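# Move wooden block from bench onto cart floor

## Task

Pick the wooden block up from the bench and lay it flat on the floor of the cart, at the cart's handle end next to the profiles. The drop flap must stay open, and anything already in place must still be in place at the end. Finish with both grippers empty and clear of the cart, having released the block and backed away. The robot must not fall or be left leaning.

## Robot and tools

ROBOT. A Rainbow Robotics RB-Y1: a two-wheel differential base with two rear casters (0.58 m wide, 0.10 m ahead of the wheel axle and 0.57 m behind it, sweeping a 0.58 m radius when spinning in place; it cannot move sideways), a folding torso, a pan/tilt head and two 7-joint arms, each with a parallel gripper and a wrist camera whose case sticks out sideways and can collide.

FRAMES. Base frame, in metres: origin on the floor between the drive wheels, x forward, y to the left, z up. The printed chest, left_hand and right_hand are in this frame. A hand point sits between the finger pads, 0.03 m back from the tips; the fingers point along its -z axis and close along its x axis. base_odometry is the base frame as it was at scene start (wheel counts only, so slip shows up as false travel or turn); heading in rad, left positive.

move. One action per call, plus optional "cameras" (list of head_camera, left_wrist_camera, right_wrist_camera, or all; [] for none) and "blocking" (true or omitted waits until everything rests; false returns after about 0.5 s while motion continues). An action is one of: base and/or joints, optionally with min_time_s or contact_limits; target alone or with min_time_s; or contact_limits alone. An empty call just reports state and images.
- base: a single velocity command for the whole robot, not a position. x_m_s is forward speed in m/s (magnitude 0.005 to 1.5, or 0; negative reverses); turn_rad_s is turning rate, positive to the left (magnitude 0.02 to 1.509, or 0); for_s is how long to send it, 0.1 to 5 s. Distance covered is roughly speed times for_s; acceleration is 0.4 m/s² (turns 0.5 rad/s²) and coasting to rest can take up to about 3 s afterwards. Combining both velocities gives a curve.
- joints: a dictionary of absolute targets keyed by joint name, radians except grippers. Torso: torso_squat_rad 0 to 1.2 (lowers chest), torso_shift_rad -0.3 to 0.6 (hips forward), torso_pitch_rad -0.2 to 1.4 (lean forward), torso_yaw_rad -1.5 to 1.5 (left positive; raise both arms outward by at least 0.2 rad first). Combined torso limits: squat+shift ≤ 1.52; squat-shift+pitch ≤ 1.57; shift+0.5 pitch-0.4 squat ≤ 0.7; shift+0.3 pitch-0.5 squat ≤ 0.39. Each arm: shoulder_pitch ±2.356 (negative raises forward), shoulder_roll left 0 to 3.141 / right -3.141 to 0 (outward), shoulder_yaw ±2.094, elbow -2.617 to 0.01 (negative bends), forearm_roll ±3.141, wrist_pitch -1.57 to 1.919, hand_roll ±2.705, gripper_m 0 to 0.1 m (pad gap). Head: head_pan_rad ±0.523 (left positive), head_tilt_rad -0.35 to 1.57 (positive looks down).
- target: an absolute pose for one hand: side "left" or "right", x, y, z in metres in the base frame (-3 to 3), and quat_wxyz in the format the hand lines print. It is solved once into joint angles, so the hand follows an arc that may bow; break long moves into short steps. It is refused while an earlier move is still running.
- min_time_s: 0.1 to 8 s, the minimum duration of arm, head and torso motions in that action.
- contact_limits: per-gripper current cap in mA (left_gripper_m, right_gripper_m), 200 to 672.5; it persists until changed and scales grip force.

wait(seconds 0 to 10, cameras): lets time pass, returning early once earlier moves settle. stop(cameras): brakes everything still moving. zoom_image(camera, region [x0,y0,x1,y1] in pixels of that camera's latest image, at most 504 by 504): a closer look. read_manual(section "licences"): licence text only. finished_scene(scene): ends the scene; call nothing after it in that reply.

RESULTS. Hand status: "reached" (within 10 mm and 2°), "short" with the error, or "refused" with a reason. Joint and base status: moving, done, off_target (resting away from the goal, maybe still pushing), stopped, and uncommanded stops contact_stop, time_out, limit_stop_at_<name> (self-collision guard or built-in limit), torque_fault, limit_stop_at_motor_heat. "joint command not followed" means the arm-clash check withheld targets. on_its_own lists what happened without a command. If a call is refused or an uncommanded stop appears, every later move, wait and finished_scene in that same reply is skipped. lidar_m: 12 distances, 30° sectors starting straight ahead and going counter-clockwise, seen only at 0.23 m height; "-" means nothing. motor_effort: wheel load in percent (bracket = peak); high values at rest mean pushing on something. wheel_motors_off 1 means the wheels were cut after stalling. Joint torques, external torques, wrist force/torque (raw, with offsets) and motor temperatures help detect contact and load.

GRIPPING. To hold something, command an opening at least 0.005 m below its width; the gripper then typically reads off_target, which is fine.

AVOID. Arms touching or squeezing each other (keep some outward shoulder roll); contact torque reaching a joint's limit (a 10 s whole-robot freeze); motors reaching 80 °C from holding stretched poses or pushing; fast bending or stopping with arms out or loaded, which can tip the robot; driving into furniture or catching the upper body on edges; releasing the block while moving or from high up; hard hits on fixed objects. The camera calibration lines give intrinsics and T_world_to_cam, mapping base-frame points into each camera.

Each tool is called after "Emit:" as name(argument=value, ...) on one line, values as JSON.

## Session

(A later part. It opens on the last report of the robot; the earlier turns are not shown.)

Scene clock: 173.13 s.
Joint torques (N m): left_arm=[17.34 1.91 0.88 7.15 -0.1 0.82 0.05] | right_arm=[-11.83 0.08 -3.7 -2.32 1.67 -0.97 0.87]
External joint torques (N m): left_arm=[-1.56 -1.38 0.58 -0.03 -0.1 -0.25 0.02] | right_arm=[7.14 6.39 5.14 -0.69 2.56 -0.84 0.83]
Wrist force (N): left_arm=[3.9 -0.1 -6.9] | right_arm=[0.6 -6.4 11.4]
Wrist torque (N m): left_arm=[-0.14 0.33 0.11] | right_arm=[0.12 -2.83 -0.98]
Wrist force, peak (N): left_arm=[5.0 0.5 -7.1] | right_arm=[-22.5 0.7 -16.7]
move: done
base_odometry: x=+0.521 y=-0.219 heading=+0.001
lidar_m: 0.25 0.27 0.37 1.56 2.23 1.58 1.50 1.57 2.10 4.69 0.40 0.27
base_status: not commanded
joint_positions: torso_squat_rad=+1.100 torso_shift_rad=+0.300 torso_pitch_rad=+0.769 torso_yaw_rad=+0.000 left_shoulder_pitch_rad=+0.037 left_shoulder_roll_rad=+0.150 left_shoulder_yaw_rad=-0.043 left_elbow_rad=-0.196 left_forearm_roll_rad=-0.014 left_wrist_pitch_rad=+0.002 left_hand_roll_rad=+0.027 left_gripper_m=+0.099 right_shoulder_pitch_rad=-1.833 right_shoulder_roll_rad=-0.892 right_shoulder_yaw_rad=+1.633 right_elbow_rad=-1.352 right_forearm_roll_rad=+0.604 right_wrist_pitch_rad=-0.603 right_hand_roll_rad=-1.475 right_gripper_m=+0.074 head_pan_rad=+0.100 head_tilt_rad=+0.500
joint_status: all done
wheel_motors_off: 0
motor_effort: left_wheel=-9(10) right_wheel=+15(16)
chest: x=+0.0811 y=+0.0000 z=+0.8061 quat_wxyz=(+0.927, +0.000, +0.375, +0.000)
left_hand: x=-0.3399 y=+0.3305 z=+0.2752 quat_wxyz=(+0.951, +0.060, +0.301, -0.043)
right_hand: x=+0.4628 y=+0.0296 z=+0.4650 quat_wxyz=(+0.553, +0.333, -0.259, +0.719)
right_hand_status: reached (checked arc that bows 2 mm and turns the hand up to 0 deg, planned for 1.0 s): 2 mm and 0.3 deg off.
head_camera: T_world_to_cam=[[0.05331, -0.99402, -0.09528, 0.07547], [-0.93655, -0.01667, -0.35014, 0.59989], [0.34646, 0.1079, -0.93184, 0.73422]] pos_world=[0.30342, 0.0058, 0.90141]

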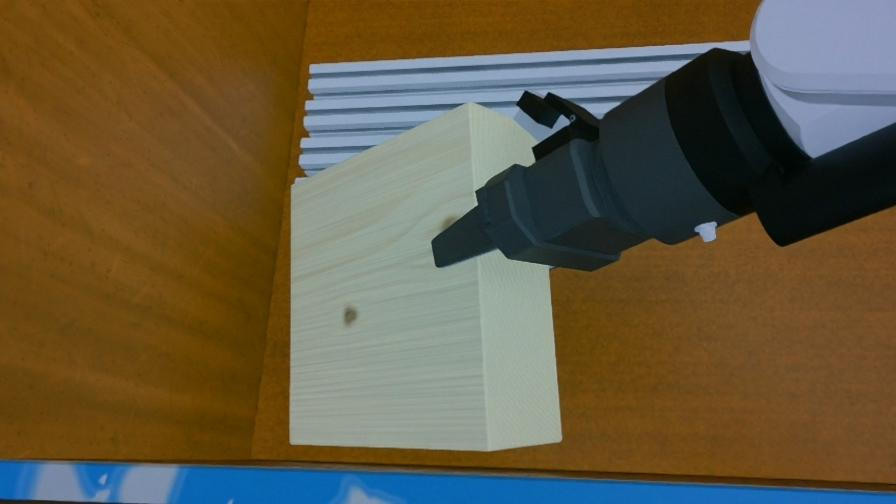

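Emit:
move(target={"side":"right","x":0.462,"y":-0.01,"z":0.425,"quat_wxyz":[0.5033,0.4043,-0.3488,0.6794]}, min_time_s=2)

Emit:
move(target={"side":"right","x":0.462,"y":-0.034,"z":0.38,"quat_wxyz":[0.4543,0.4587,-0.4236,0.6355]}, min_time_s=2, cameras=["head_camera","right_wrist_camera"])

Scene clock: 180.97 s.
Joint torques (N m): left_arm=[17.54 2.04 1.09 7.08 -0.01 0.93 0.02] | right_arm=[-20.59 -2.04 -11.11 -8.05 -3.43 -4.62 0.73]
External joint torques (N m): left_arm=[-1.36 -1.24 0.78 -0.1 -0.01 -0.14 -0.01] | right_arm=[-3.49 5.48 -4.35 -5.7 -2.21 -3.69 0.69]
Wrist force (N): left_arm=[4.3 0.4 -6.6] | right_arm=[-21.0 -2.3 -5.4]
Wrist torque (N m): left_arm=[-0.20 0.32 0.10] | right_arm=[-0.63 0.86 -0.73]
Wrist force, peak (N): left_arm=[5.2 0.5 -7.3] | right_arm=[-24.2 -2.4 -16.4]
move: done
base_odometry: x=+0.521 y=-0.219 heading=+0.001
lidar_m: 0.25 0.27 0.36 1.56 2.23 1.57 1.51 1.57 2.09 4.70 0.39 0.28
base_status: not commanded
joint_positions: torso_squat_rad=+1.100 torso_shift_rad=+0.300 torso_pitch_rad=+0.770 torso_yaw_rad=+0.000 left_shoulder_pitch_rad=+0.037 left_shoulder_roll_rad=+0.150 left_shoulder_yaw_rad=-0.043 left_elbow_rad=-0.196 left_forearm_roll_rad=-0.014 left_wrist_pitch_rad=+0.002 left_hand_roll_rad=+0.027 left_gripper_m=+0.099 right_shoulder_pitch_rad=-1.502 right_shoulder_roll_rad=-0.790 right_shoulder_yaw_rad=+1.343 right_elbow_rad=-0.941 right_forearm_roll_rad=+0.406 right_wrist_pitch_rad=-0.953 right_hand_roll_rad=-0.936 right_gripper_m=+0.075 head_pan_rad=+0.100 head_tilt_rad=+0.500
joint_status: all done
wheel_motors_off: 0
motor_effort: left_wheel=-7(10) right_wheel=+13(18)
chest: x=+0.0812 y=+0.0000 z=+0.8060 quat_wxyz=(+0.927, +0.000, +0.375, +0.000)
left_hand: x=-0.3399 y=+0.3305 z=+0.2752 quat_wxyz=(+0.951, +0.060, +0.301, -0.043)
right_hand: x=+0.4621 y=-0.0113 z=+0.4239 quat_wxyz=(+0.505, +0.402, -0.348, +0.679)
right_hand_status: reached (checked arc that bows 10 mm and turns the hand up to 15 deg, planned for 2.0 s): 2 mm and 0.3 deg off.
pictures: none

Scene clock: 192.80 s.
Joint torques (N m): left_arm=[17.16 2.13 1.07 7.04 -0.14 0.84 -0.05] | right_arm=[23.71 14.97 0.52 -1.58 -2.06 -2.45 0.86]
External joint torques (N m): left_arm=[-1.59 -1.07 0.78 -0.08 -0.13 -0.22 -0.08] | right_arm=[40.65 21.93 3.66 -0.86 -0.8 -1.19 0.81]
External joint torques when the fault began: right_arm=[68.59 42.18 1.66 -2.09 -2.71 -3.89 0.99]
Wrist force (N): left_arm=[4.9 0.8 -6.7] | right_arm=[-13.7 2.5 -6.1]
Wrist torque (N m): left_arm=[-0.27 0.39 0.04] | right_arm=[-0.28 -0.69 -1.24]
Wrist force, peak (N): left_arm=[5.2 0.5 -7.8] | right_arm=[-33.5 -21.6 5.0]
move: torque_fault
TORQUE FAULT: right_shoulder_pitch_rad reached its load limit. The robot stopped for 10 seconds, dropped its targets and accepts commands again. The stop added 9.5 s to the call.
base_odometry: x=+0.521 y=-0.219 heading=+0.001
lidar_m: 0.26 0.26 0.36 1.56 2.22 1.58 1.50 1.57 2.09 4.70 0.39 0.27
base_status: not commanded
joint_positions: torso_squat_rad=+1.100 torso_shift_rad=+0.298 torso_pitch_rad=+0.764 torso_yaw_rad=-0.001 left_shoulder_pitch_rad=+0.037 left_shoulder_roll_rad=+0.150 left_shoulder_yaw_rad=-0.043 left_elbow_rad=-0.196 left_forearm_roll_rad=-0.014 left_wrist_pitch_rad=+0.002 left_hand_roll_rad=+0.027 left_gripper_m=+0.099 right_shoulder_pitch_rad=-1.455 right_shoulder_roll_rad=-0.523 right_shoulder_yaw_rad=+1.246 right_elbow_rad=-0.283 right_forearm_roll_rad=+0.301 right_wrist_pitch_rad=-1.276 right_hand_roll_rad=-0.615 right_gripper_m=+0.078 head_pan_rad=+0.100 head_tilt_rad=+0.500
joint_status: right_shoulder_pitch_rad torque_fault (moved +0.047 of +0.080); right_shoulder_roll_rad torque_fault (moved +0.266 of +0.298); right_elbow_rad torque_fault (moved +0.658 of +0.674); right_forearm_roll_rad torque_fault (moved -0.105 of -0.117); right_wrist_pitch_rad torque_fault (moved -0.323 of -0.350); right_hand_roll_rad torque_fault (moved +0.321 of +0.347); the others done
wheel_motors_off: 0
on_its_own: right_shoulder_pitch_rad is held at -1.445, not at your -1.421, since a torque_fault; right_shoulder_roll_rad is held at -0.518, not at your -0.492, since a torque_fault; right_elbow_rad is held at -0.284, not at your -0.267, since a torque_fault; right_forearm_roll_rad is held at +0.301, not at your +0.289, since a torque_fault; right_wrist_pitch_rad is held at -1.276, not at your -1.303, since a torque_fault; right_hand_roll_rad is held at -0.615, not at your -0.588, since a torque_fault
motor_effort: left_wheel=+2(38) right_wheel=+1(37)
chest: x=+0.0790 y=+0.0011 z=+0.8074 quat_wxyz=(+0.928, -0.002, +0.373, +0.000)
left_hand: x=-0.3389 y=+0.3298 z=+0.2730 quat_wxyz=(+0.952, +0.059, +0.298, -0.043)
right_hand: x=+0.4823 y=-0.0425 z=+0.3908 quat_wxyz=(+0.503, +0.376, -0.414, +0.658)
right_hand_status: short (checked arc that bows 21 mm and turns the hand up to 9 deg, as near as the solve gets, planned for 2.0 s): torque_fault, 24 mm and 11.3 deg off.
head_camera: T_world_to_cam=[[0.05432, -0.99429, -0.09182, 0.07392], [-0.93444, -0.01821, -0.35565, 0.60283], [0.35195, 0.10512, -0.9301, 0.73413]] pos_world=[0.30092, 0.0073, 0.904]
right_wrist_camera: T_world_to_cam=[[0.23655, -0.32162, -0.91685, 0.22935], [-0.79146, -0.61113, 0.01018, 0.37883], [-0.56359, 0.72324, -0.39911, 0.53068]] pos_world=[0.54466, -0.07853, 0.41822]

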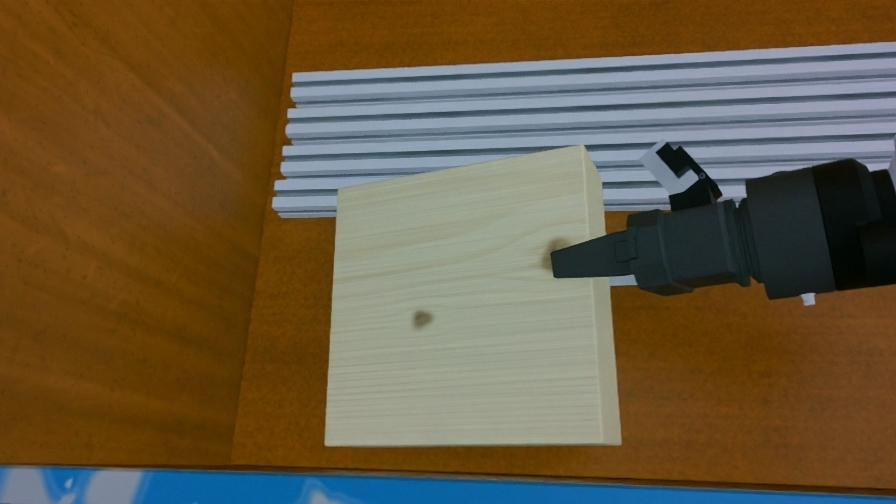

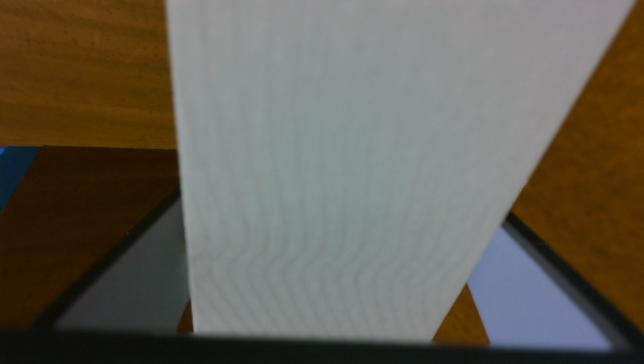

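Emit:
move(target={"side":"right","x":0.468,"y":-0.02,"z":0.43,"quat_wxyz":[0.5033,0.4043,-0.3488,0.6794]}, min_time_s=2, cameras=["head_camera","right_wrist_camera"])

Scene clock: 202.47 s.
Joint torques (N m): left_arm=[17.37 1.98 1.07 7.06 -0.02 0.87 0.04] | right_arm=[-21.95 -13.39 -6.23 0.72 0.89 0.98 1.64]
External joint torques (N m): left_arm=[-1.53 -1.3 0.76 -0.13 -0.01 -0.2 0] | right_arm=[-4.64 -5.68 0.25 2.81 2.16 1.95 1.6]
Wrist force (N): left_arm=[4.4 0.5 -6.6] | right_arm=[-5.6 2.9 -8.1]
Wrist torque (N m): left_arm=[-0.23 0.38 0.03] | right_arm=[0.09 -2.92 -1.84]
Wrist force, peak (N): left_arm=[5.0 0.9 -7.3] | right_arm=[-32.3 -14.6 -6.5]
move: done
base_odometry: x=+0.521 y=-0.219 heading=+0.001
lidar_m: 0.25 0.26 0.36 1.56 2.23 1.58 1.50 1.57 2.10 4.68 0.40 0.27
base_status: not commanded
joint_positions: torso_squat_rad=+1.100 torso_shift_rad=+0.300 torso_pitch_rad=+0.770 torso_yaw_rad=+0.000 left_shoulder_pitch_rad=+0.037 left_shoulder_roll_rad=+0.150 left_shoulder_yaw_rad=-0.043 left_elbow_rad=-0.196 left_forearm_roll_rad=-0.014 left_wrist_pitch_rad=+0.002 left_hand_roll_rad=+0.027 left_gripper_m=+0.099 right_shoulder_pitch_rad=-1.506 right_shoulder_roll_rad=-0.775 right_shoulder_yaw_rad=+1.332 right_elbow_rad=-0.869 right_forearm_roll_rad=+0.395 right_wrist_pitch_rad=-1.029 right_hand_roll_rad=-0.919 right_gripper_m=+0.074 head_pan_rad=+0.100 head_tilt_rad=+0.500
joint_status: all done
wheel_motors_off: 0
motor_effort: left_wheel=-2(7) right_wheel=+9(11)
chest: x=+0.0812 y=+0.0001 z=+0.8060 quat_wxyz=(+0.927, +0.000, +0.375, +0.000)
left_hand: x=-0.3399 y=+0.3305 z=+0.2753 quat_wxyz=(+0.951, +0.060, +0.301, -0.043)
right_hand: x=+0.4667 y=-0.0191 z=+0.4264 quat_wxyz=(+0.501, +0.412, -0.348, +0.676)
right_hand_status: reached (checked arc that bows 15 mm and turns the hand up to 9 deg, planned for 2.0 s): 4 mm and 1.0 deg off.
head_camera: T_world_to_cam=[[0.05359, -0.99401, -0.09529, 0.07547], [-0.93664, -0.01696, -0.34988, 0.5998], [0.34617, 0.108, -0.93194, 0.73413]] pos_world=[0.30362, 0.0059, 0.90121]
right_wrist_camera: T_world_to_cam=[[0.18033, -0.36011, -0.91531, 0.29801], [-0.71979, -0.68253, 0.12671, 0.29585], [-0.67036, 0.63599, -0.38229, 0.56018]] pos_world=[0.53473, -0.04702, 0.44944]

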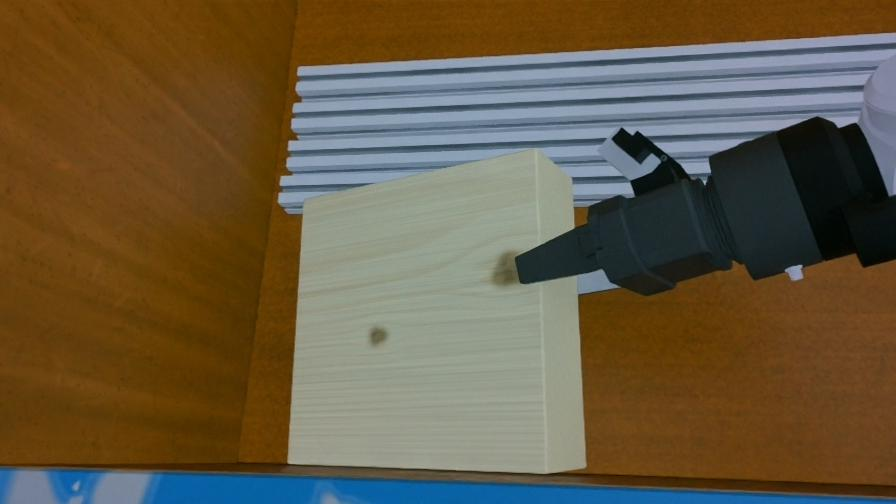

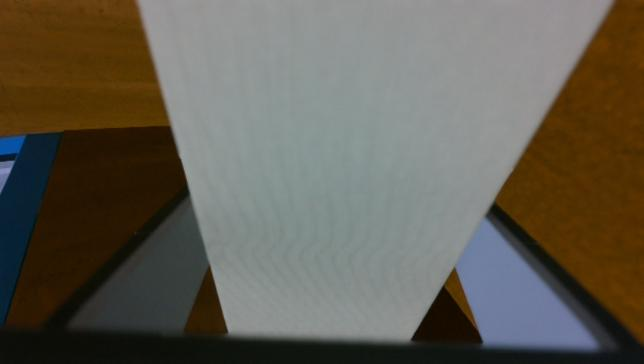

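Emit:
move(target={"side":"right","x":0.482,"y":-0.02,"z":0.434,"quat_wxyz":[0.5033,0.4043,-0.3488,0.6794]}, min_time_s=1)

Emit:
move(joints={"right_gripper_m":0.084}, cameras=["head_camera","right_wrist_camera"])

Scene clock: 205.30 s.
Joint torques (N m): left_arm=[17.19 2.15 1.07 7.04 0.03 0.96 -0.01] | right_arm=[-25.82 -8.51 -8.26 -1.33 -2.13 -1.22 0.9]
External joint torques (N m): left_arm=[-1.72 -1.14 0.77 -0.14 0.03 -0.11 -0.04] | right_arm=[-7.96 -0.69 -1.74 0.55 -0.82 -0.29 0.85]
Wrist force (N): left_arm=[4.5 1.1 -7.0] | right_arm=[-13.7 4.7 -10.2]
Wrist torque (N m): left_arm=[-0.30 0.39 0.10] | right_arm=[0.09 -0.57 -1.11]
Wrist force, peak (N): left_arm=[5.2 0.2 -7.6] | right_arm=[-13.7 4.8 -10.1]
move: done
base_odometry: x=+0.521 y=-0.219 heading=+0.001
lidar_m: 0.26 0.27 0.37 1.57 2.22 1.58 1.50 1.57 2.09 4.68 0.38 0.26
base_status: not commanded
joint_positions: torso_squat_rad=+1.100 torso_shift_rad=+0.300 torso_pitch_rad=+0.770 torso_yaw_rad=+0.000 left_shoulder_pitch_rad=+0.037 left_shoulder_roll_rad=+0.150 left_shoulder_yaw_rad=-0.043 left_elbow_rad=-0.196 left_forearm_roll_rad=-0.014 left_wrist_pitch_rad=+0.002 left_hand_roll_rad=+0.027 left_gripper_m=+0.099 right_shoulder_pitch_rad=-1.537 right_shoulder_roll_rad=-0.772 right_shoulder_yaw_rad=+1.334 right_elbow_rad=-0.841 right_forearm_roll_rad=+0.399 right_wrist_pitch_rad=-1.041 right_hand_roll_rad=-0.938 right_gripper_m=+0.074 head_pan_rad=+0.100 head_tilt_rad=+0.500
joint_status: all done
wheel_motors_off: 0
motor_effort: left_wheel=-2(2) right_wheel=+9(11)
chest: x=+0.0812 y=+0.0001 z=+0.8060 quat_wxyz=(+0.927, +0.000, +0.375, +0.000)
left_hand: x=-0.3400 y=+0.3305 z=+0.2753 quat_wxyz=(+0.951, +0.060, +0.301, -0.043)
right_hand: x=+0.4809 y=-0.0203 z=+0.4335 quat_wxyz=(+0.504, +0.404, -0.348, +0.679)
right_hand_status: reached (checked arc that bows 0 mm and turns the hand up to 1 deg, planned for 1.0 s): 1 mm and 0.1 deg off.
pictures: none

Scene clock: 205.87 s.
Joint torques (N m): left_arm=[17.28 2.01 1.22 6.98 -0.14 0.86 -0.08] | right_arm=[-23.35 -8.37 -8.61 -2.99 -2.72 -1.88 0.42]
External joint torques (N m): left_arm=[-1.62 -1.27 0.92 -0.21 -0.14 -0.21 -0.11] | right_arm=[-5.48 -0.56 -2.09 -1.11 -1.42 -0.95 0.37]
Wrist force (N): left_arm=[4.3 1.0 -6.7] | right_arm=[-13.8 3.4 -5.6]
Wrist torque (N m): left_arm=[-0.30 0.32 0.04] | right_arm=[-0.28 -0.22 -0.23]
Wrist force, peak (N): left_arm=[4.5 1.3 -7.4] | right_arm=[-13.4 4.2 -10.0]
move: done
base_odometry: x=+0.521 y=-0.219 heading=+0.001
lidar_m: 0.25 0.27 0.36 1.56 2.24 1.59 1.50 1.58 2.09 4.69 0.39 0.28
base_status: not commanded
joint_positions: torso_squat_rad=+1.100 torso_shift_rad=+0.300 torso_pitch_rad=+0.770 torso_yaw_rad=+0.000 left_shoulder_pitch_rad=+0.037 left_shoulder_roll_rad=+0.150 left_shoulder_yaw_rad=-0.043 left_elbow_rad=-0.196 left_forearm_roll_rad=-0.014 left_wrist_pitch_rad=+0.002 left_hand_roll_rad=+0.027 left_gripper_m=+0.099 right_shoulder_pitch_rad=-1.538 right_shoulder_roll_rad=-0.772 right_shoulder_yaw_rad=+1.334 right_elbow_rad=-0.841 right_forearm_roll_rad=+0.399 right_wrist_pitch_rad=-1.041 right_hand_roll_rad=-0.938 right_gripper_m=+0.084 head_pan_rad=+0.100 head_tilt_rad=+0.500
joint_status: all done
wheel_motors_off: 0
motor_effort: left_wheel=-1(2) right_wheel=+7(9)
chest: x=+0.0812 y=+0.0001 z=+0.8060 quat_wxyz=(+0.927, +0.000, +0.375, +0.000)
left_hand: x=-0.3399 y=+0.3305 z=+0.2752 quat_wxyz=(+0.951, +0.060, +0.301, -0.043)
right_hand: x=+0.4812 y=-0.0203 z=+0.4336 quat_wxyz=(+0.504, +0.404, -0.349, +0.679)
head_camera: T_world_to_cam=[[0.05356, -0.99402, -0.09519, 0.07539], [-0.93664, -0.01696, -0.34988, 0.5998], [0.34617, 0.1079, -0.93195, 0.73414]] pos_world=[0.30362, 0.0059, 0.90121]
right_wrist_camera: T_world_to_cam=[[0.1881, -0.37248, -0.90878, 0.29471], [-0.72607, -0.67584, 0.12672, 0.30776], [-0.6614, 0.636, -0.39757, 0.57572]] pos_world=[0.5488, -0.04838, 0.45771]

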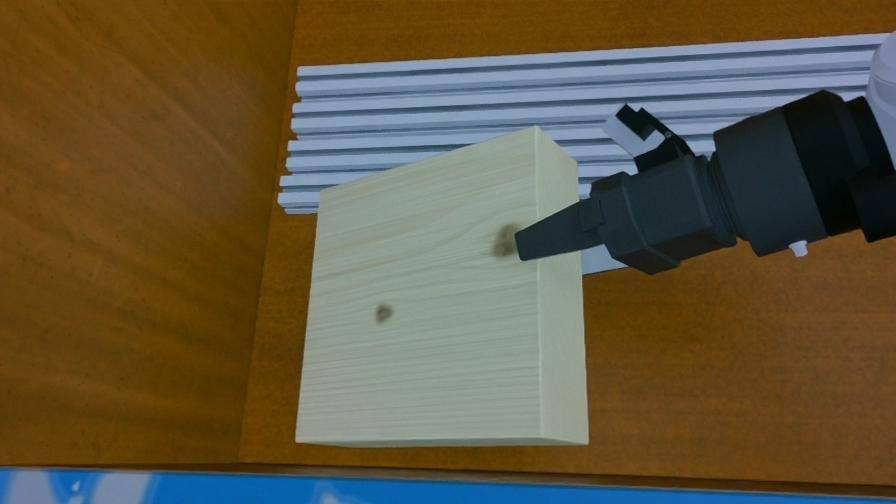

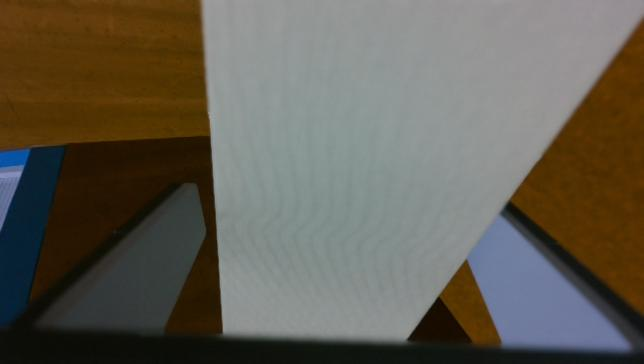

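Emit:
move(joints={"right_gripper_m":0.1})

Emit:
move(target={"side":"right","x":0.48,"y":-0.035,"z":0.395,"quat_wxyz":[0.5303,0.3683,-0.3006,0.7020]}, min_time_s=2, cameras=["head_camera","right_wrist_camera"])

Scene clock: 209.57 s.
Joint torques (N m): left_arm=[17.26 2.12 1.39 7.03 -0.08 0.98 -0.02] | right_arm=[-23.43 -8.5 -8.63 -2.9 -2.76 -1.68 0.35]
External joint torques (N m): left_arm=[-1.65 -1.17 1.08 -0.15 -0.08 -0.09 -0.05] | right_arm=[-5.56 -0.68 -2.11 -1.03 -1.45 -0.76 0.31]
Wrist force (N): left_arm=[4.5 0.8 -6.6] | right_arm=[-13.3 4.2 -5.3]
Wrist torque (N m): left_arm=[-0.22 0.34 0.07] | right_arm=[-0.21 -0.33 -0.28]
Wrist force, peak (N): left_arm=[4.5 1.0 -7.5] | right_arm=[-14.1 4.3 -6.2]
move: done
base_odometry: x=+0.521 y=-0.219 heading=+0.001
lidar_m: 0.25 0.27 0.36 1.56 2.22 1.58 1.50 1.57 2.10 4.69 0.38 0.27
base_status: not commanded
joint_positions: torso_squat_rad=+1.100 torso_shift_rad=+0.300 torso_pitch_rad=+0.770 torso_yaw_rad=+0.000 left_shoulder_pitch_rad=+0.037 left_shoulder_roll_rad=+0.150 left_shoulder_yaw_rad=-0.043 left_elbow_rad=-0.196 left_forearm_roll_rad=-0.014 left_wrist_pitch_rad=+0.002 left_hand_roll_rad=+0.027 left_gripper_m=+0.099 right_shoulder_pitch_rad=-1.538 right_shoulder_roll_rad=-0.772 right_shoulder_yaw_rad=+1.334 right_elbow_rad=-0.841 right_forearm_roll_rad=+0.399 right_wrist_pitch_rad=-1.041 right_hand_roll_rad=-0.938 right_gripper_m=+0.099 head_pan_rad=+0.100 head_tilt_rad=+0.500
joint_status: all done
wheel_motors_off: 0
motor_effort: left_wheel=+0(1) right_wheel=+8(11)
chest: x=+0.0812 y=+0.0001 z=+0.8060 quat_wxyz=(+0.927, +0.000, +0.375, +0.000)
left_hand: x=-0.3399 y=+0.3305 z=+0.2752 quat_wxyz=(+0.951, +0.060, +0.301, -0.043)
right_hand: x=+0.4812 y=-0.0203 z=+0.4336 quat_wxyz=(+0.504, +0.404, -0.349, +0.679)
pictures: none

Scene clock: 211.90 s.
Joint torques (N m): left_arm=[17.17 2.21 1.04 7.18 -0.08 0.94 0] | right_arm=[-23.82 -4.67 -6.75 -2.38 -2.39 -1.83 -0.13]
External joint torques (N m): left_arm=[-1.73 -1.08 0.74 0 -0.07 -0.13 -0.04] | right_arm=[-5.88 2.93 -0.83 -1.08 -1.19 -0.98 -0.17]
Wrist force (N): left_arm=[4.7 0.6 -6.9] | right_arm=[-13.6 2.5 -6.4]
Wrist torque (N m): left_arm=[-0.21 0.43 0.04] | right_arm=[-0.26 -0.30 -0.12]
Wrist force, peak (N): left_arm=[5.1 1.2 -7.2] | right_arm=[-13.9 2.9 -7.5]
move: done
base_odometry: x=+0.521 y=-0.219 heading=+0.001
lidar_m: 0.26 0.25 0.37 1.55 2.22 1.58 1.51 1.57 2.09 4.68 0.40 0.25
base_status: not commanded
joint_positions: torso_squat_rad=+1.100 torso_shift_rad=+0.300 torso_pitch_rad=+0.770 torso_yaw_rad=+0.000 left_shoulder_pitch_rad=+0.037 left_shoulder_roll_rad=+0.150 left_shoulder_yaw_rad=-0.043 left_elbow_rad=-0.196 left_forearm_roll_rad=-0.014 left_wrist_pitch_rad=+0.002 left_hand_roll_rad=+0.027 left_gripper_m=+0.099 right_shoulder_pitch_rad=-1.552 right_shoulder_roll_rad=-0.729 right_shoulder_yaw_rad=+1.399 right_elbow_rad=-0.756 right_forearm_roll_rad=+0.468 right_wrist_pitch_rad=-1.001 right_hand_roll_rad=-0.979 right_gripper_m=+0.099 head_pan_rad=+0.100 head_tilt_rad=+0.500
joint_status: all done
wheel_motors_off: 0
motor_effort: left_wheel=-1(1) right_wheel=+8(11)
chest: x=+0.0812 y=+0.0001 z=+0.8060 quat_wxyz=(+0.927, +0.000, +0.375, +0.000)
left_hand: x=-0.3399 y=+0.3305 z=+0.2752 quat_wxyz=(+0.951, +0.060, +0.301, -0.043)
right_hand: x=+0.4795 y=-0.0358 z=+0.3945 quat_wxyz=(+0.531, +0.367, -0.300, +0.702)
right_hand_status: reached (checked arc that bows 2 mm and turns the hand up to 8 deg, planned for 2.0 s): 1 mm and 0.2 deg off.
head_camera: T_world_to_cam=[[0.05347, -0.99402, -0.09523, 0.07545], [-0.93665, -0.01687, -0.34987, 0.59979], [0.34617, 0.1079, -0.93195, 0.73414]] pos_world=[0.30362, 0.0059, 0.90121]
right_wrist_camera: T_world_to_cam=[[0.18816, -0.49604, -0.84767, 0.22518], [-0.72624, -0.65131, 0.21993, 0.26525], [-0.66119, 0.57423, -0.4828, 0.60033]] pos_world=[0.5472, -0.06027, 0.42238]

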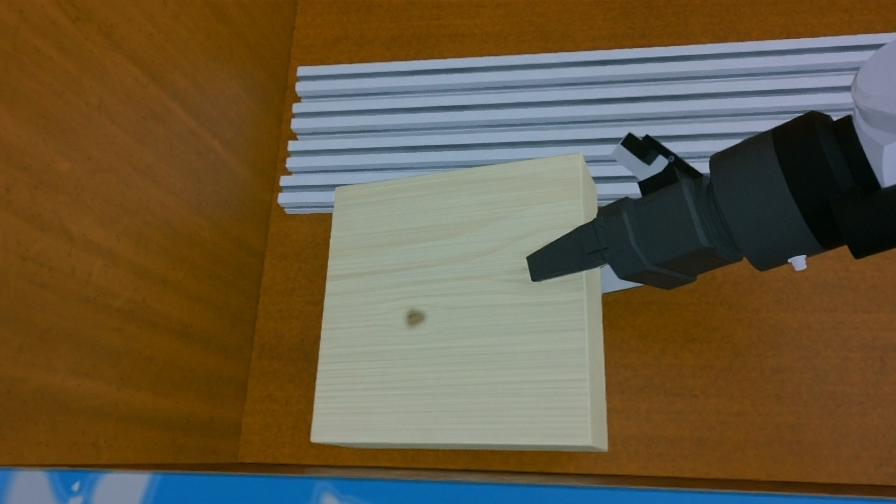

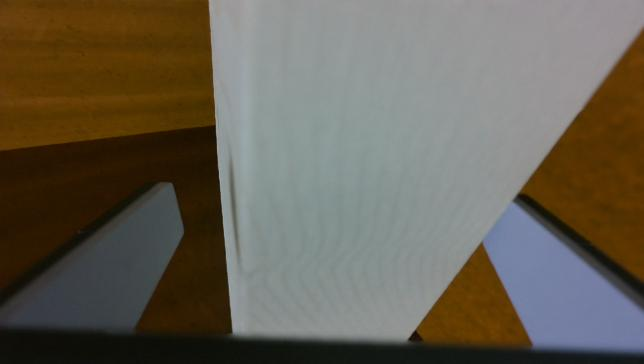

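Working. Continue down.

Emit:
move(target={"side":"right","x":0.478,"y":-0.045,"z":0.372,"quat_wxyz":[0.5518,0.3352,-0.2572,0.7191]}, min_time_s=1.5)

Emit:
move(target={"side":"right","x":0.478,"y":-0.047,"z":0.358,"quat_wxyz":[0.5518,0.3352,-0.2572,0.7191]}, min_time_s=1, cameras=["head_camera","right_wrist_camera"])

Scene clock: 214.97 s.
Joint torques (N m): left_arm=[17.18 2.06 0.96 7.2 -0.12 0.79 -0.02] | right_arm=[-20.47 -5.32 -4.29 -1.5 -1.02 -0.63 -0.21]
External joint torques (N m): left_arm=[-1.72 -1.22 0.66 0.02 -0.12 -0.28 -0.05] | right_arm=[-2.39 2.1 1.52 -0.55 0.09 0.1 -0.24]
Wrist force (N): left_arm=[4.3 0.2 -6.8] | right_arm=[-4.5 2.0 -3.3]
Wrist torque (N m): left_arm=[-0.20 0.34 0.04] | right_arm=[-0.26 -0.16 -0.02]
Wrist force, peak (N): left_arm=[5.1 1.1 -7.3] | right_arm=[-14.1 4.4 -7.6]
move: done
base_odometry: x=+0.521 y=-0.219 heading=+0.001
lidar_m: 0.26 0.27 0.37 1.55 2.22 1.57 1.49 1.57 2.09 4.69 0.40 0.27
base_status: not commanded
joint_positions: torso_squat_rad=+1.100 torso_shift_rad=+0.300 torso_pitch_rad=+0.770 torso_yaw_rad=+0.000 left_shoulder_pitch_rad=+0.037 left_shoulder_roll_rad=+0.150 left_shoulder_yaw_rad=-0.043 left_elbow_rad=-0.196 left_forearm_roll_rad=-0.014 left_wrist_pitch_rad=+0.002 left_hand_roll_rad=+0.027 left_gripper_m=+0.099 right_shoulder_pitch_rad=-1.577 right_shoulder_roll_rad=-0.720 right_shoulder_yaw_rad=+1.467 right_elbow_rad=-0.759 right_forearm_roll_rad=+0.534 right_wrist_pitch_rad=-0.933 right_hand_roll_rad=-1.062 right_gripper_m=+0.099 head_pan_rad=+0.100 head_tilt_rad=+0.500
joint_status: all done
wheel_motors_off: 0
motor_effort: left_wheel=-1(2) right_wheel=+9(11)
chest: x=+0.0812 y=+0.0001 z=+0.8061 quat_wxyz=(+0.927, +0.000, +0.375, +0.000)
left_hand: x=-0.3399 y=+0.3305 z=+0.2752 quat_wxyz=(+0.951, +0.060, +0.301, -0.043)
right_hand: x=+0.4781 y=-0.0453 z=+0.3720 quat_wxyz=(+0.552, +0.335, -0.257, +0.719)
right_hand_status: reached (checked arc that bows 2 mm and turns the hand up to 7 deg, planned for 1.5 s): 0 mm and 0.0 deg off.
pictures: none

Scene clock: 216.30 s.
Joint torques (N m): left_arm=[17.4 2.16 1.06 6.96 -0.16 0.95 0.1] | right_arm=[-17.37 -5.19 -6.71 0.12 -1.56 -1.02 0.24]
External joint torques (N m): left_arm=[-1.5 -1.12 0.76 -0.23 -0.15 -0.12 0.07] | right_arm=[0.71 1.87 -1.7 0.77 -0.45 -0.22 0.2]
Wrist force (N): left_arm=[4.2 0.6 -7.0] | right_arm=[-4.5 2.0 -3.0]
Wrist torque (N m): left_arm=[-0.22 0.35 0.06] | right_arm=[-0.28 -0.19 -0.22]
Wrist force, peak (N): left_arm=[5.2 0.1 -7.2] | right_arm=[-5.0 2.3 -3.7]
move: done
base_odometry: x=+0.521 y=-0.219 heading=+0.001
lidar_m: 0.26 0.26 0.37 1.56 2.24 1.57 1.51 1.57 2.09 4.69 0.38 0.26
base_status: not commanded
joint_positions: torso_squat_rad=+1.100 torso_shift_rad=+0.300 torso_pitch_rad=+0.770 torso_yaw_rad=+0.000 left_shoulder_pitch_rad=+0.037 left_shoulder_roll_rad=+0.150 left_shoulder_yaw_rad=-0.043 left_elbow_rad=-0.196 left_forearm_roll_rad=-0.014 left_wrist_pitch_rad=+0.002 left_hand_roll_rad=+0.027 left_gripper_m=+0.099 right_shoulder_pitch_rad=-1.561 right_shoulder_roll_rad=-0.648 right_shoulder_yaw_rad=+1.455 right_elbow_rad=-0.616 right_forearm_roll_rad=+0.522 right_wrist_pitch_rad=-0.986 right_hand_roll_rad=-1.003 right_gripper_m=+0.099 head_pan_rad=+0.100 head_tilt_rad=+0.500
joint_status: all done
wheel_motors_off: 0
motor_effort: left_wheel=+0(1) right_wheel=+8(11)
chest: x=+0.0812 y=+0.0001 z=+0.8061 quat_wxyz=(+0.927, +0.000, +0.375, +0.000)
left_hand: x=-0.3399 y=+0.3305 z=+0.2752 quat_wxyz=(+0.951, +0.060, +0.301, -0.043)
right_hand: x=+0.4779 y=-0.0472 z=+0.3582 quat_wxyz=(+0.552, +0.334, -0.257, +0.719)
right_hand_status: reached (checked arc that bows 5 mm and turns the hand up to 1 deg, planned for 1.0 s): 0 mm and 0.2 deg off.
head_camera: T_world_to_cam=[[0.05348, -0.99402, -0.09522, 0.07545], [-0.93661, -0.01686, -0.34996, 0.5999], [0.34626, 0.1079, -0.93192, 0.73418]] pos_world=[0.30362, 0.0059, 0.90131]
right_wrist_camera: T_world_to_cam=[[0.18951, -0.59525, -0.78087, 0.15983], [-0.72653, -0.61998, 0.29628, 0.23889], [-0.66048, 0.51118, -0.54996, 0.60885]] pos_world=[0.54541, -0.06799, 0.38887]

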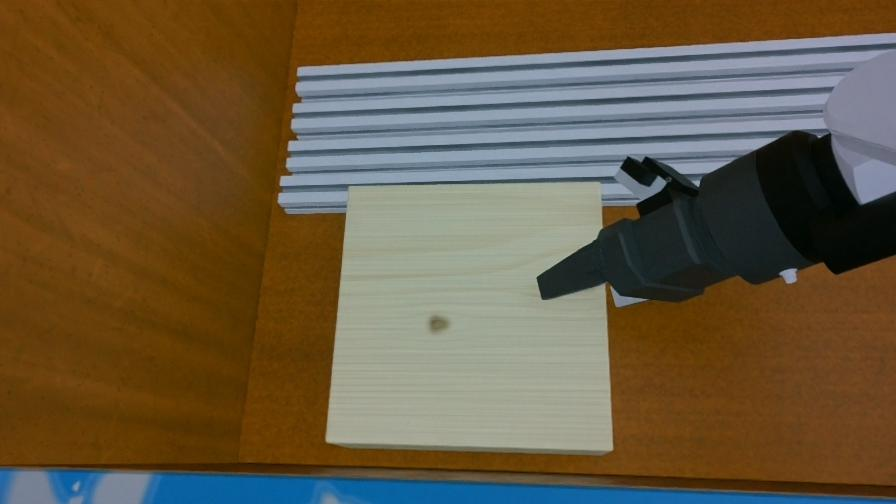

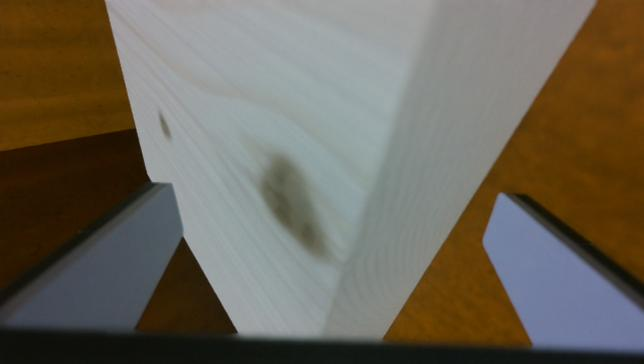

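Emit:
move(target={"side":"right","x":0.495,"y":-0.125,"z":0.362,"quat_wxyz":[0.5518,0.3352,-0.2572,0.7191]}, min_time_s=1.5, cameras=["head_camera","right_wrist_camera"])

Scene clock: 219.17 s.
Joint torques (N m): left_arm=[17.52 2.26 1 7.03 -0.08 0.87 0.08] | right_arm=[-17.1 -6.9 -4.66 1.92 -1.42 -1.03 0.19]
External joint torques (N m): left_arm=[-1.38 -1.02 0.69 -0.16 -0.08 -0.2 0.05] | right_arm=[0.74 1.84 -1.64 0.89 -0.27 -0.06 0.16]
Wrist force (N): left_arm=[4.4 0.6 -6.7] | right_arm=[-4.8 1.9 -3.5]
Wrist torque (N m): left_arm=[-0.21 0.37 0.07] | right_arm=[-0.26 -0.20 -0.24]
Wrist force, peak (N): left_arm=[5.3 0.5 -7.3] | right_arm=[-4.9 2.7 -3.3]
move: done
base_odometry: x=+0.521 y=-0.219 heading=+0.001
lidar_m: 0.25 0.27 0.37 1.57 2.21 1.59 1.50 1.58 2.09 4.69 0.38 0.28
base_status: not commanded
joint_positions: torso_squat_rad=+1.100 torso_shift_rad=+0.300 torso_pitch_rad=+0.770 torso_yaw_rad=+0.000 left_shoulder_pitch_rad=+0.037 left_shoulder_roll_rad=+0.150 left_shoulder_yaw_rad=-0.043 left_elbow_rad=-0.196 left_forearm_roll_rad=-0.014 left_wrist_pitch_rad=+0.002 left_hand_roll_rad=+0.027 left_gripper_m=+0.099 right_shoulder_pitch_rad=-1.551 right_shoulder_roll_rad=-0.624 right_shoulder_yaw_rad=+1.421 right_elbow_rad=-0.267 right_forearm_roll_rad=+0.483 right_wrist_pitch_rad=-1.251 right_hand_roll_rad=-0.832 right_gripper_m=+0.099 head_pan_rad=+0.100 head_tilt_rad=+0.500
joint_status: all done
wheel_motors_off: 0
motor_effort: left_wheel=+0(1) right_wheel=+9(11)
chest: x=+0.0812 y=+0.0001 z=+0.8061 quat_wxyz=(+0.927, +0.000, +0.375, +0.000)
left_hand: x=-0.3399 y=+0.3305 z=+0.2752 quat_wxyz=(+0.951, +0.060, +0.301, -0.043)
right_hand: x=+0.4947 y=-0.1251 z=+0.3624 quat_wxyz=(+0.557, +0.323, -0.258, +0.720)
right_hand_status: reached (checked arc that bows 7 mm and turns the hand up to 3 deg, as near as the solve gets, planned for 1.5 s): 1 mm and 1.5 deg off.
head_camera: T_world_to_cam=[[0.05348, -0.99402, -0.09522, 0.07545], [-0.93661, -0.01686, -0.34996, 0.5999], [0.34626, 0.1079, -0.93192, 0.73418]] pos_world=[0.30362, 0.0059, 0.90131]
right_wrist_camera: T_world_to_cam=[[0.19337, -0.60815, -0.76991, 0.10601], [-0.73813, -0.60714, 0.29419, 0.20965], [-0.64635, 0.51141, -0.56629, 0.66117]] pos_world=[0.5616, -0.14637, 0.39436]

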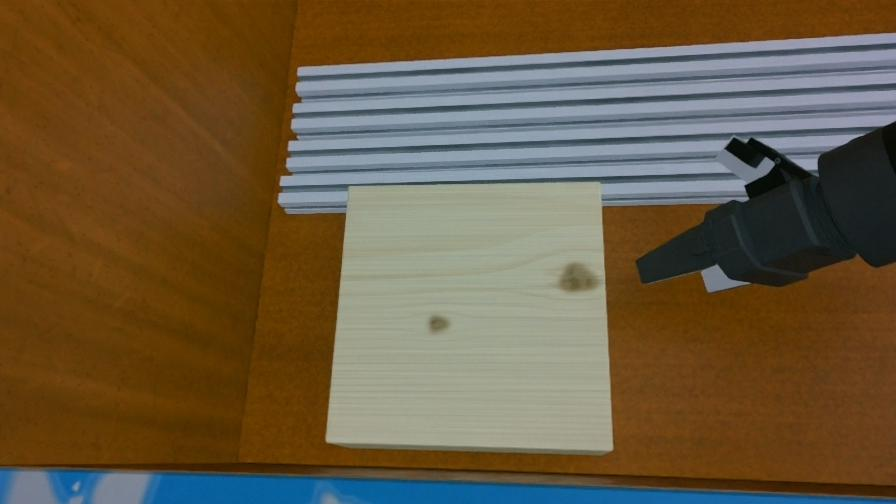

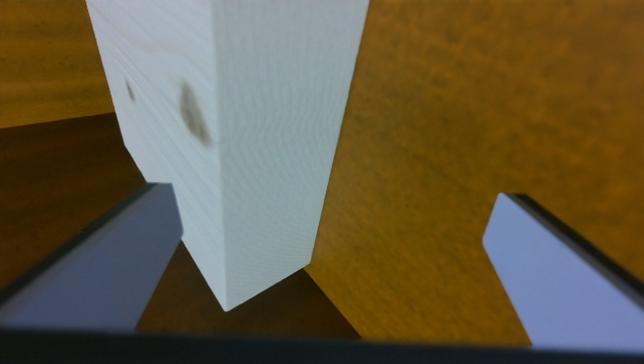

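Emit:
move(joints={"torso_squat_rad":0.6,"torso_shift_rad":0.05,"torso_pitch_rad":0.5})

Emit:
move(target={"side":"right","x":0.42,"y":-0.25,"z":0.95,"quat_wxyz":[0.5518,0.3352,-0.2572,0.7191]}, min_time_s=2)

Emit:
move(base={"x_m_s":-0.3,"for_s":2}, cameras=["head_camera"])

Scene clock: 223.93 s.
Joint torques (N m): left_arm=[11.27 2.87 1.18 4.73 -0.11 0.33 -0.1] | right_arm=[-22.42 -8.33 -4.93 2.06 -1.7 -0.54 0.15]
External joint torques (N m): left_arm=[-1.24 -1.07 0.83 -0.04 -0.12 -0.25 -0.12] | right_arm=[-0.45 1.24 -1.24 0.66 -0.32 -0.03 0.12]
Wrist force (N): left_arm=[3.0 0.0 -7.2] | right_arm=[-3.8 3.7 -3.7]
Wrist torque (N m): left_arm=[-0.18 0.34 0.09] | right_arm=[-0.37 -0.10 -0.22]
Wrist force, peak (N): left_arm=[4.7 0.4 -7.8] | right_arm=[-4.8 3.6 -3.4]
move: done
base_odometry: x=+0.521 y=-0.219 heading=+0.001
lidar_m: 0.26 0.27 0.37 1.55 2.22 1.59 1.50 1.56 2.08 4.69 0.39 0.27
base_status: not commanded
joint_positions: torso_squat_rad=+0.600 torso_shift_rad=+0.050 torso_pitch_rad=+0.500 torso_yaw_rad=+0.000 left_shoulder_pitch_rad=+0.037 left_shoulder_roll_rad=+0.150 left_shoulder_yaw_rad=-0.043 left_elbow_rad=-0.196 left_forearm_roll_rad=-0.014 left_wrist_pitch_rad=+0.002 left_hand_roll_rad=+0.027 left_gripper_m=+0.099 right_shoulder_pitch_rad=-1.550 right_shoulder_roll_rad=-0.623 right_shoulder_yaw_rad=+1.421 right_elbow_rad=-0.267 right_forearm_roll_rad=+0.483 right_wrist_pitch_rad=-1.251 right_hand_roll_rad=-0.832 right_gripper_m=+0.099 head_pan_rad=+0.100 head_tilt_rad=+0.500
joint_status: all done
wheel_motors_off: 0
motor_effort: left_wheel=+1(4) right_wheel=+10(14)
chest: x=-0.0508 y=+0.0001 z=+1.1291 quat_wxyz=(+0.969, +0.000, +0.247, +0.000)
left_hand: x=-0.3153 y=+0.3305 z=+0.5052 quat_wxyz=(+0.983, +0.066, +0.171, -0.034)
right_hand: x=+0.4659 y=-0.1250 z=+0.8115 quat_wxyz=(+0.517, +0.224, -0.331, +0.757)
pictures: none

Scene clock: 226.27 s.
Joint torques (N m): left_arm=[11.13 2.93 1.33 4.59 -0.07 0.34 0] | right_arm=[-21.77 -11.75 -4.02 4.14 -1.72 -0.78 -0.22]
External joint torques (N m): left_arm=[-1.38 -1.01 0.98 -0.17 -0.08 -0.24 -0.02] | right_arm=[-1.9 -1.74 1.43 0 -0.32 -0.03 -0.26]
Wrist force (N): left_arm=[2.7 0.7 -7.7] | right_arm=[-4.7 2.1 -2.9]
Wrist torque (N m): left_arm=[-0.28 0.28 0.09] | right_arm=[-0.28 -0.16 -0.01]
Wrist force, peak (N): left_arm=[3.4 1.0 -8.1] | right_arm=[-4.9 3.5 -3.9]
move: done
base_odometry: x=+0.521 y=-0.219 heading=+0.001
lidar_m: 0.25 0.27 0.36 1.55 2.21 1.58 1.51 1.58 2.09 4.70 0.40 0.27
base_status: not commanded
joint_positions: torso_squat_rad=+0.600 torso_shift_rad=+0.050 torso_pitch_rad=+0.500 torso_yaw_rad=+0.000 left_shoulder_pitch_rad=+0.037 left_shoulder_roll_rad=+0.150 left_shoulder_yaw_rad=-0.043 left_elbow_rad=-0.196 left_forearm_roll_rad=-0.014 left_wrist_pitch_rad=+0.002 left_hand_roll_rad=+0.027 left_gripper_m=+0.099 right_shoulder_pitch_rad=-1.807 right_shoulder_roll_rad=-1.115 right_shoulder_yaw_rad=+1.869 right_elbow_rad=-0.646 right_forearm_roll_rad=+0.168 right_wrist_pitch_rad=-1.570 right_hand_roll_rad=-1.027 right_gripper_m=+0.099 head_pan_rad=+0.100 head_tilt_rad=+0.500
joint_status: all done
wheel_motors_off: 0
motor_effort: left_wheel=+2(2) right_wheel=+12(13)
chest: x=-0.0508 y=+0.0001 z=+1.1291 quat_wxyz=(+0.969, +0.000, +0.247, +0.000)
left_hand: x=-0.3153 y=+0.3305 z=+0.5052 quat_wxyz=(+0.983, +0.066, +0.171, -0.034)
right_hand: x=+0.4197 y=-0.2497 z=+0.9499 quat_wxyz=(+0.555, +0.328, -0.260, +0.719)
right_hand_status: reached (checked arc that bows 24 mm and turns the hand up to 16 deg, planned for 2.0 s): 0 mm and 1.0 deg off.
pictures: none

Scene clock: 229.37 s.
Joint torques (N m): left_arm=[10.67 2.74 1.08 4.55 -0.06 0.32 -0.04] | right_arm=[-21.21 -11.19 -4.46 4.47 -1.72 -0.75 -0.21]
External joint torques (N m): left_arm=[-1.84 -1.19 0.72 -0.21 -0.07 -0.26 -0.06] | right_arm=[-1.34 -1.18 0.99 0.33 -0.32 0 -0.25]
Wrist force (N): left_arm=[2.8 0.7 -7.0] | right_arm=[-4.8 1.7 -3.1]
Wrist torque (N m): left_arm=[-0.21 0.32 0.11] | right_arm=[-0.22 -0.16 -0.06]
Wrist force, peak (N): left_arm=[3.5 0.7 -8.1] | right_arm=[-5.4 2.8 -3.3]
move: done
base_odometry: x=-0.079 y=-0.220 heading=+0.002
lidar_m: 0.85 0.89 1.81 4.03 1.34 0.95 0.91 0.96 1.27 3.21 1.26 0.89
base_status: done (sent for 2 of 2 s)
joint_positions: torso_squat_rad=+0.600 torso_shift_rad=+0.050 torso_pitch_rad=+0.500 torso_yaw_rad=+0.000 left_shoulder_pitch_rad=+0.037 left_shoulder_roll_rad=+0.150 left_shoulder_yaw_rad=-0.043 left_elbow_rad=-0.196 left_forearm_roll_rad=-0.014 left_wrist_pitch_rad=+0.002 left_hand_roll_rad=+0.027 left_gripper_m=+0.099 right_shoulder_pitch_rad=-1.807 right_shoulder_roll_rad=-1.115 right_shoulder_yaw_rad=+1.869 right_elbow_rad=-0.646 right_forearm_roll_rad=+0.168 right_wrist_pitch_rad=-1.570 right_hand_roll_rad=-1.027 right_gripper_m=+0.099 head_pan_rad=+0.100 head_tilt_rad=+0.500
joint_status: not commanded
wheel_motors_off: 0
motor_effort: left_wheel=+12(32) right_wheel=-11(36)
chest: x=-0.0508 y=+0.0001 z=+1.1291 quat_wxyz=(+0.969, +0.000, +0.247, +0.000)
left_hand: x=-0.3153 y=+0.3305 z=+0.5052 quat_wxyz=(+0.983, +0.066, +0.171, -0.034)
right_hand: x=+0.4197 y=-0.2497 z=+0.9499 quat_wxyz=(+0.555, +0.328, -0.260, +0.719)
head_camera: T_world_to_cam=[[0.077, -0.99402, -0.07748, 0.0945], [-0.8095, -0.01696, -0.58688, 0.86327], [0.58205, 0.10791, -0.80596, 0.95062]] pos_world=[0.13823, 0.006, 1.28012]

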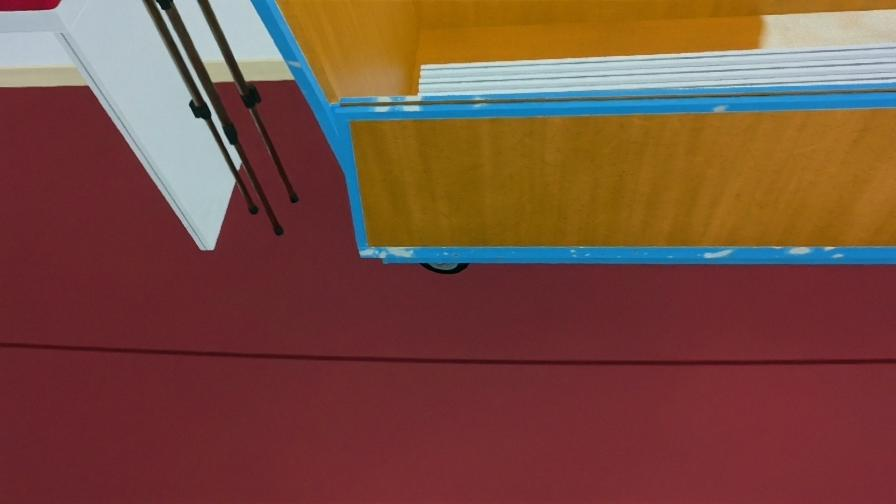

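Emit:
finished_scene(scene=2)

The scene is finished: the task was done.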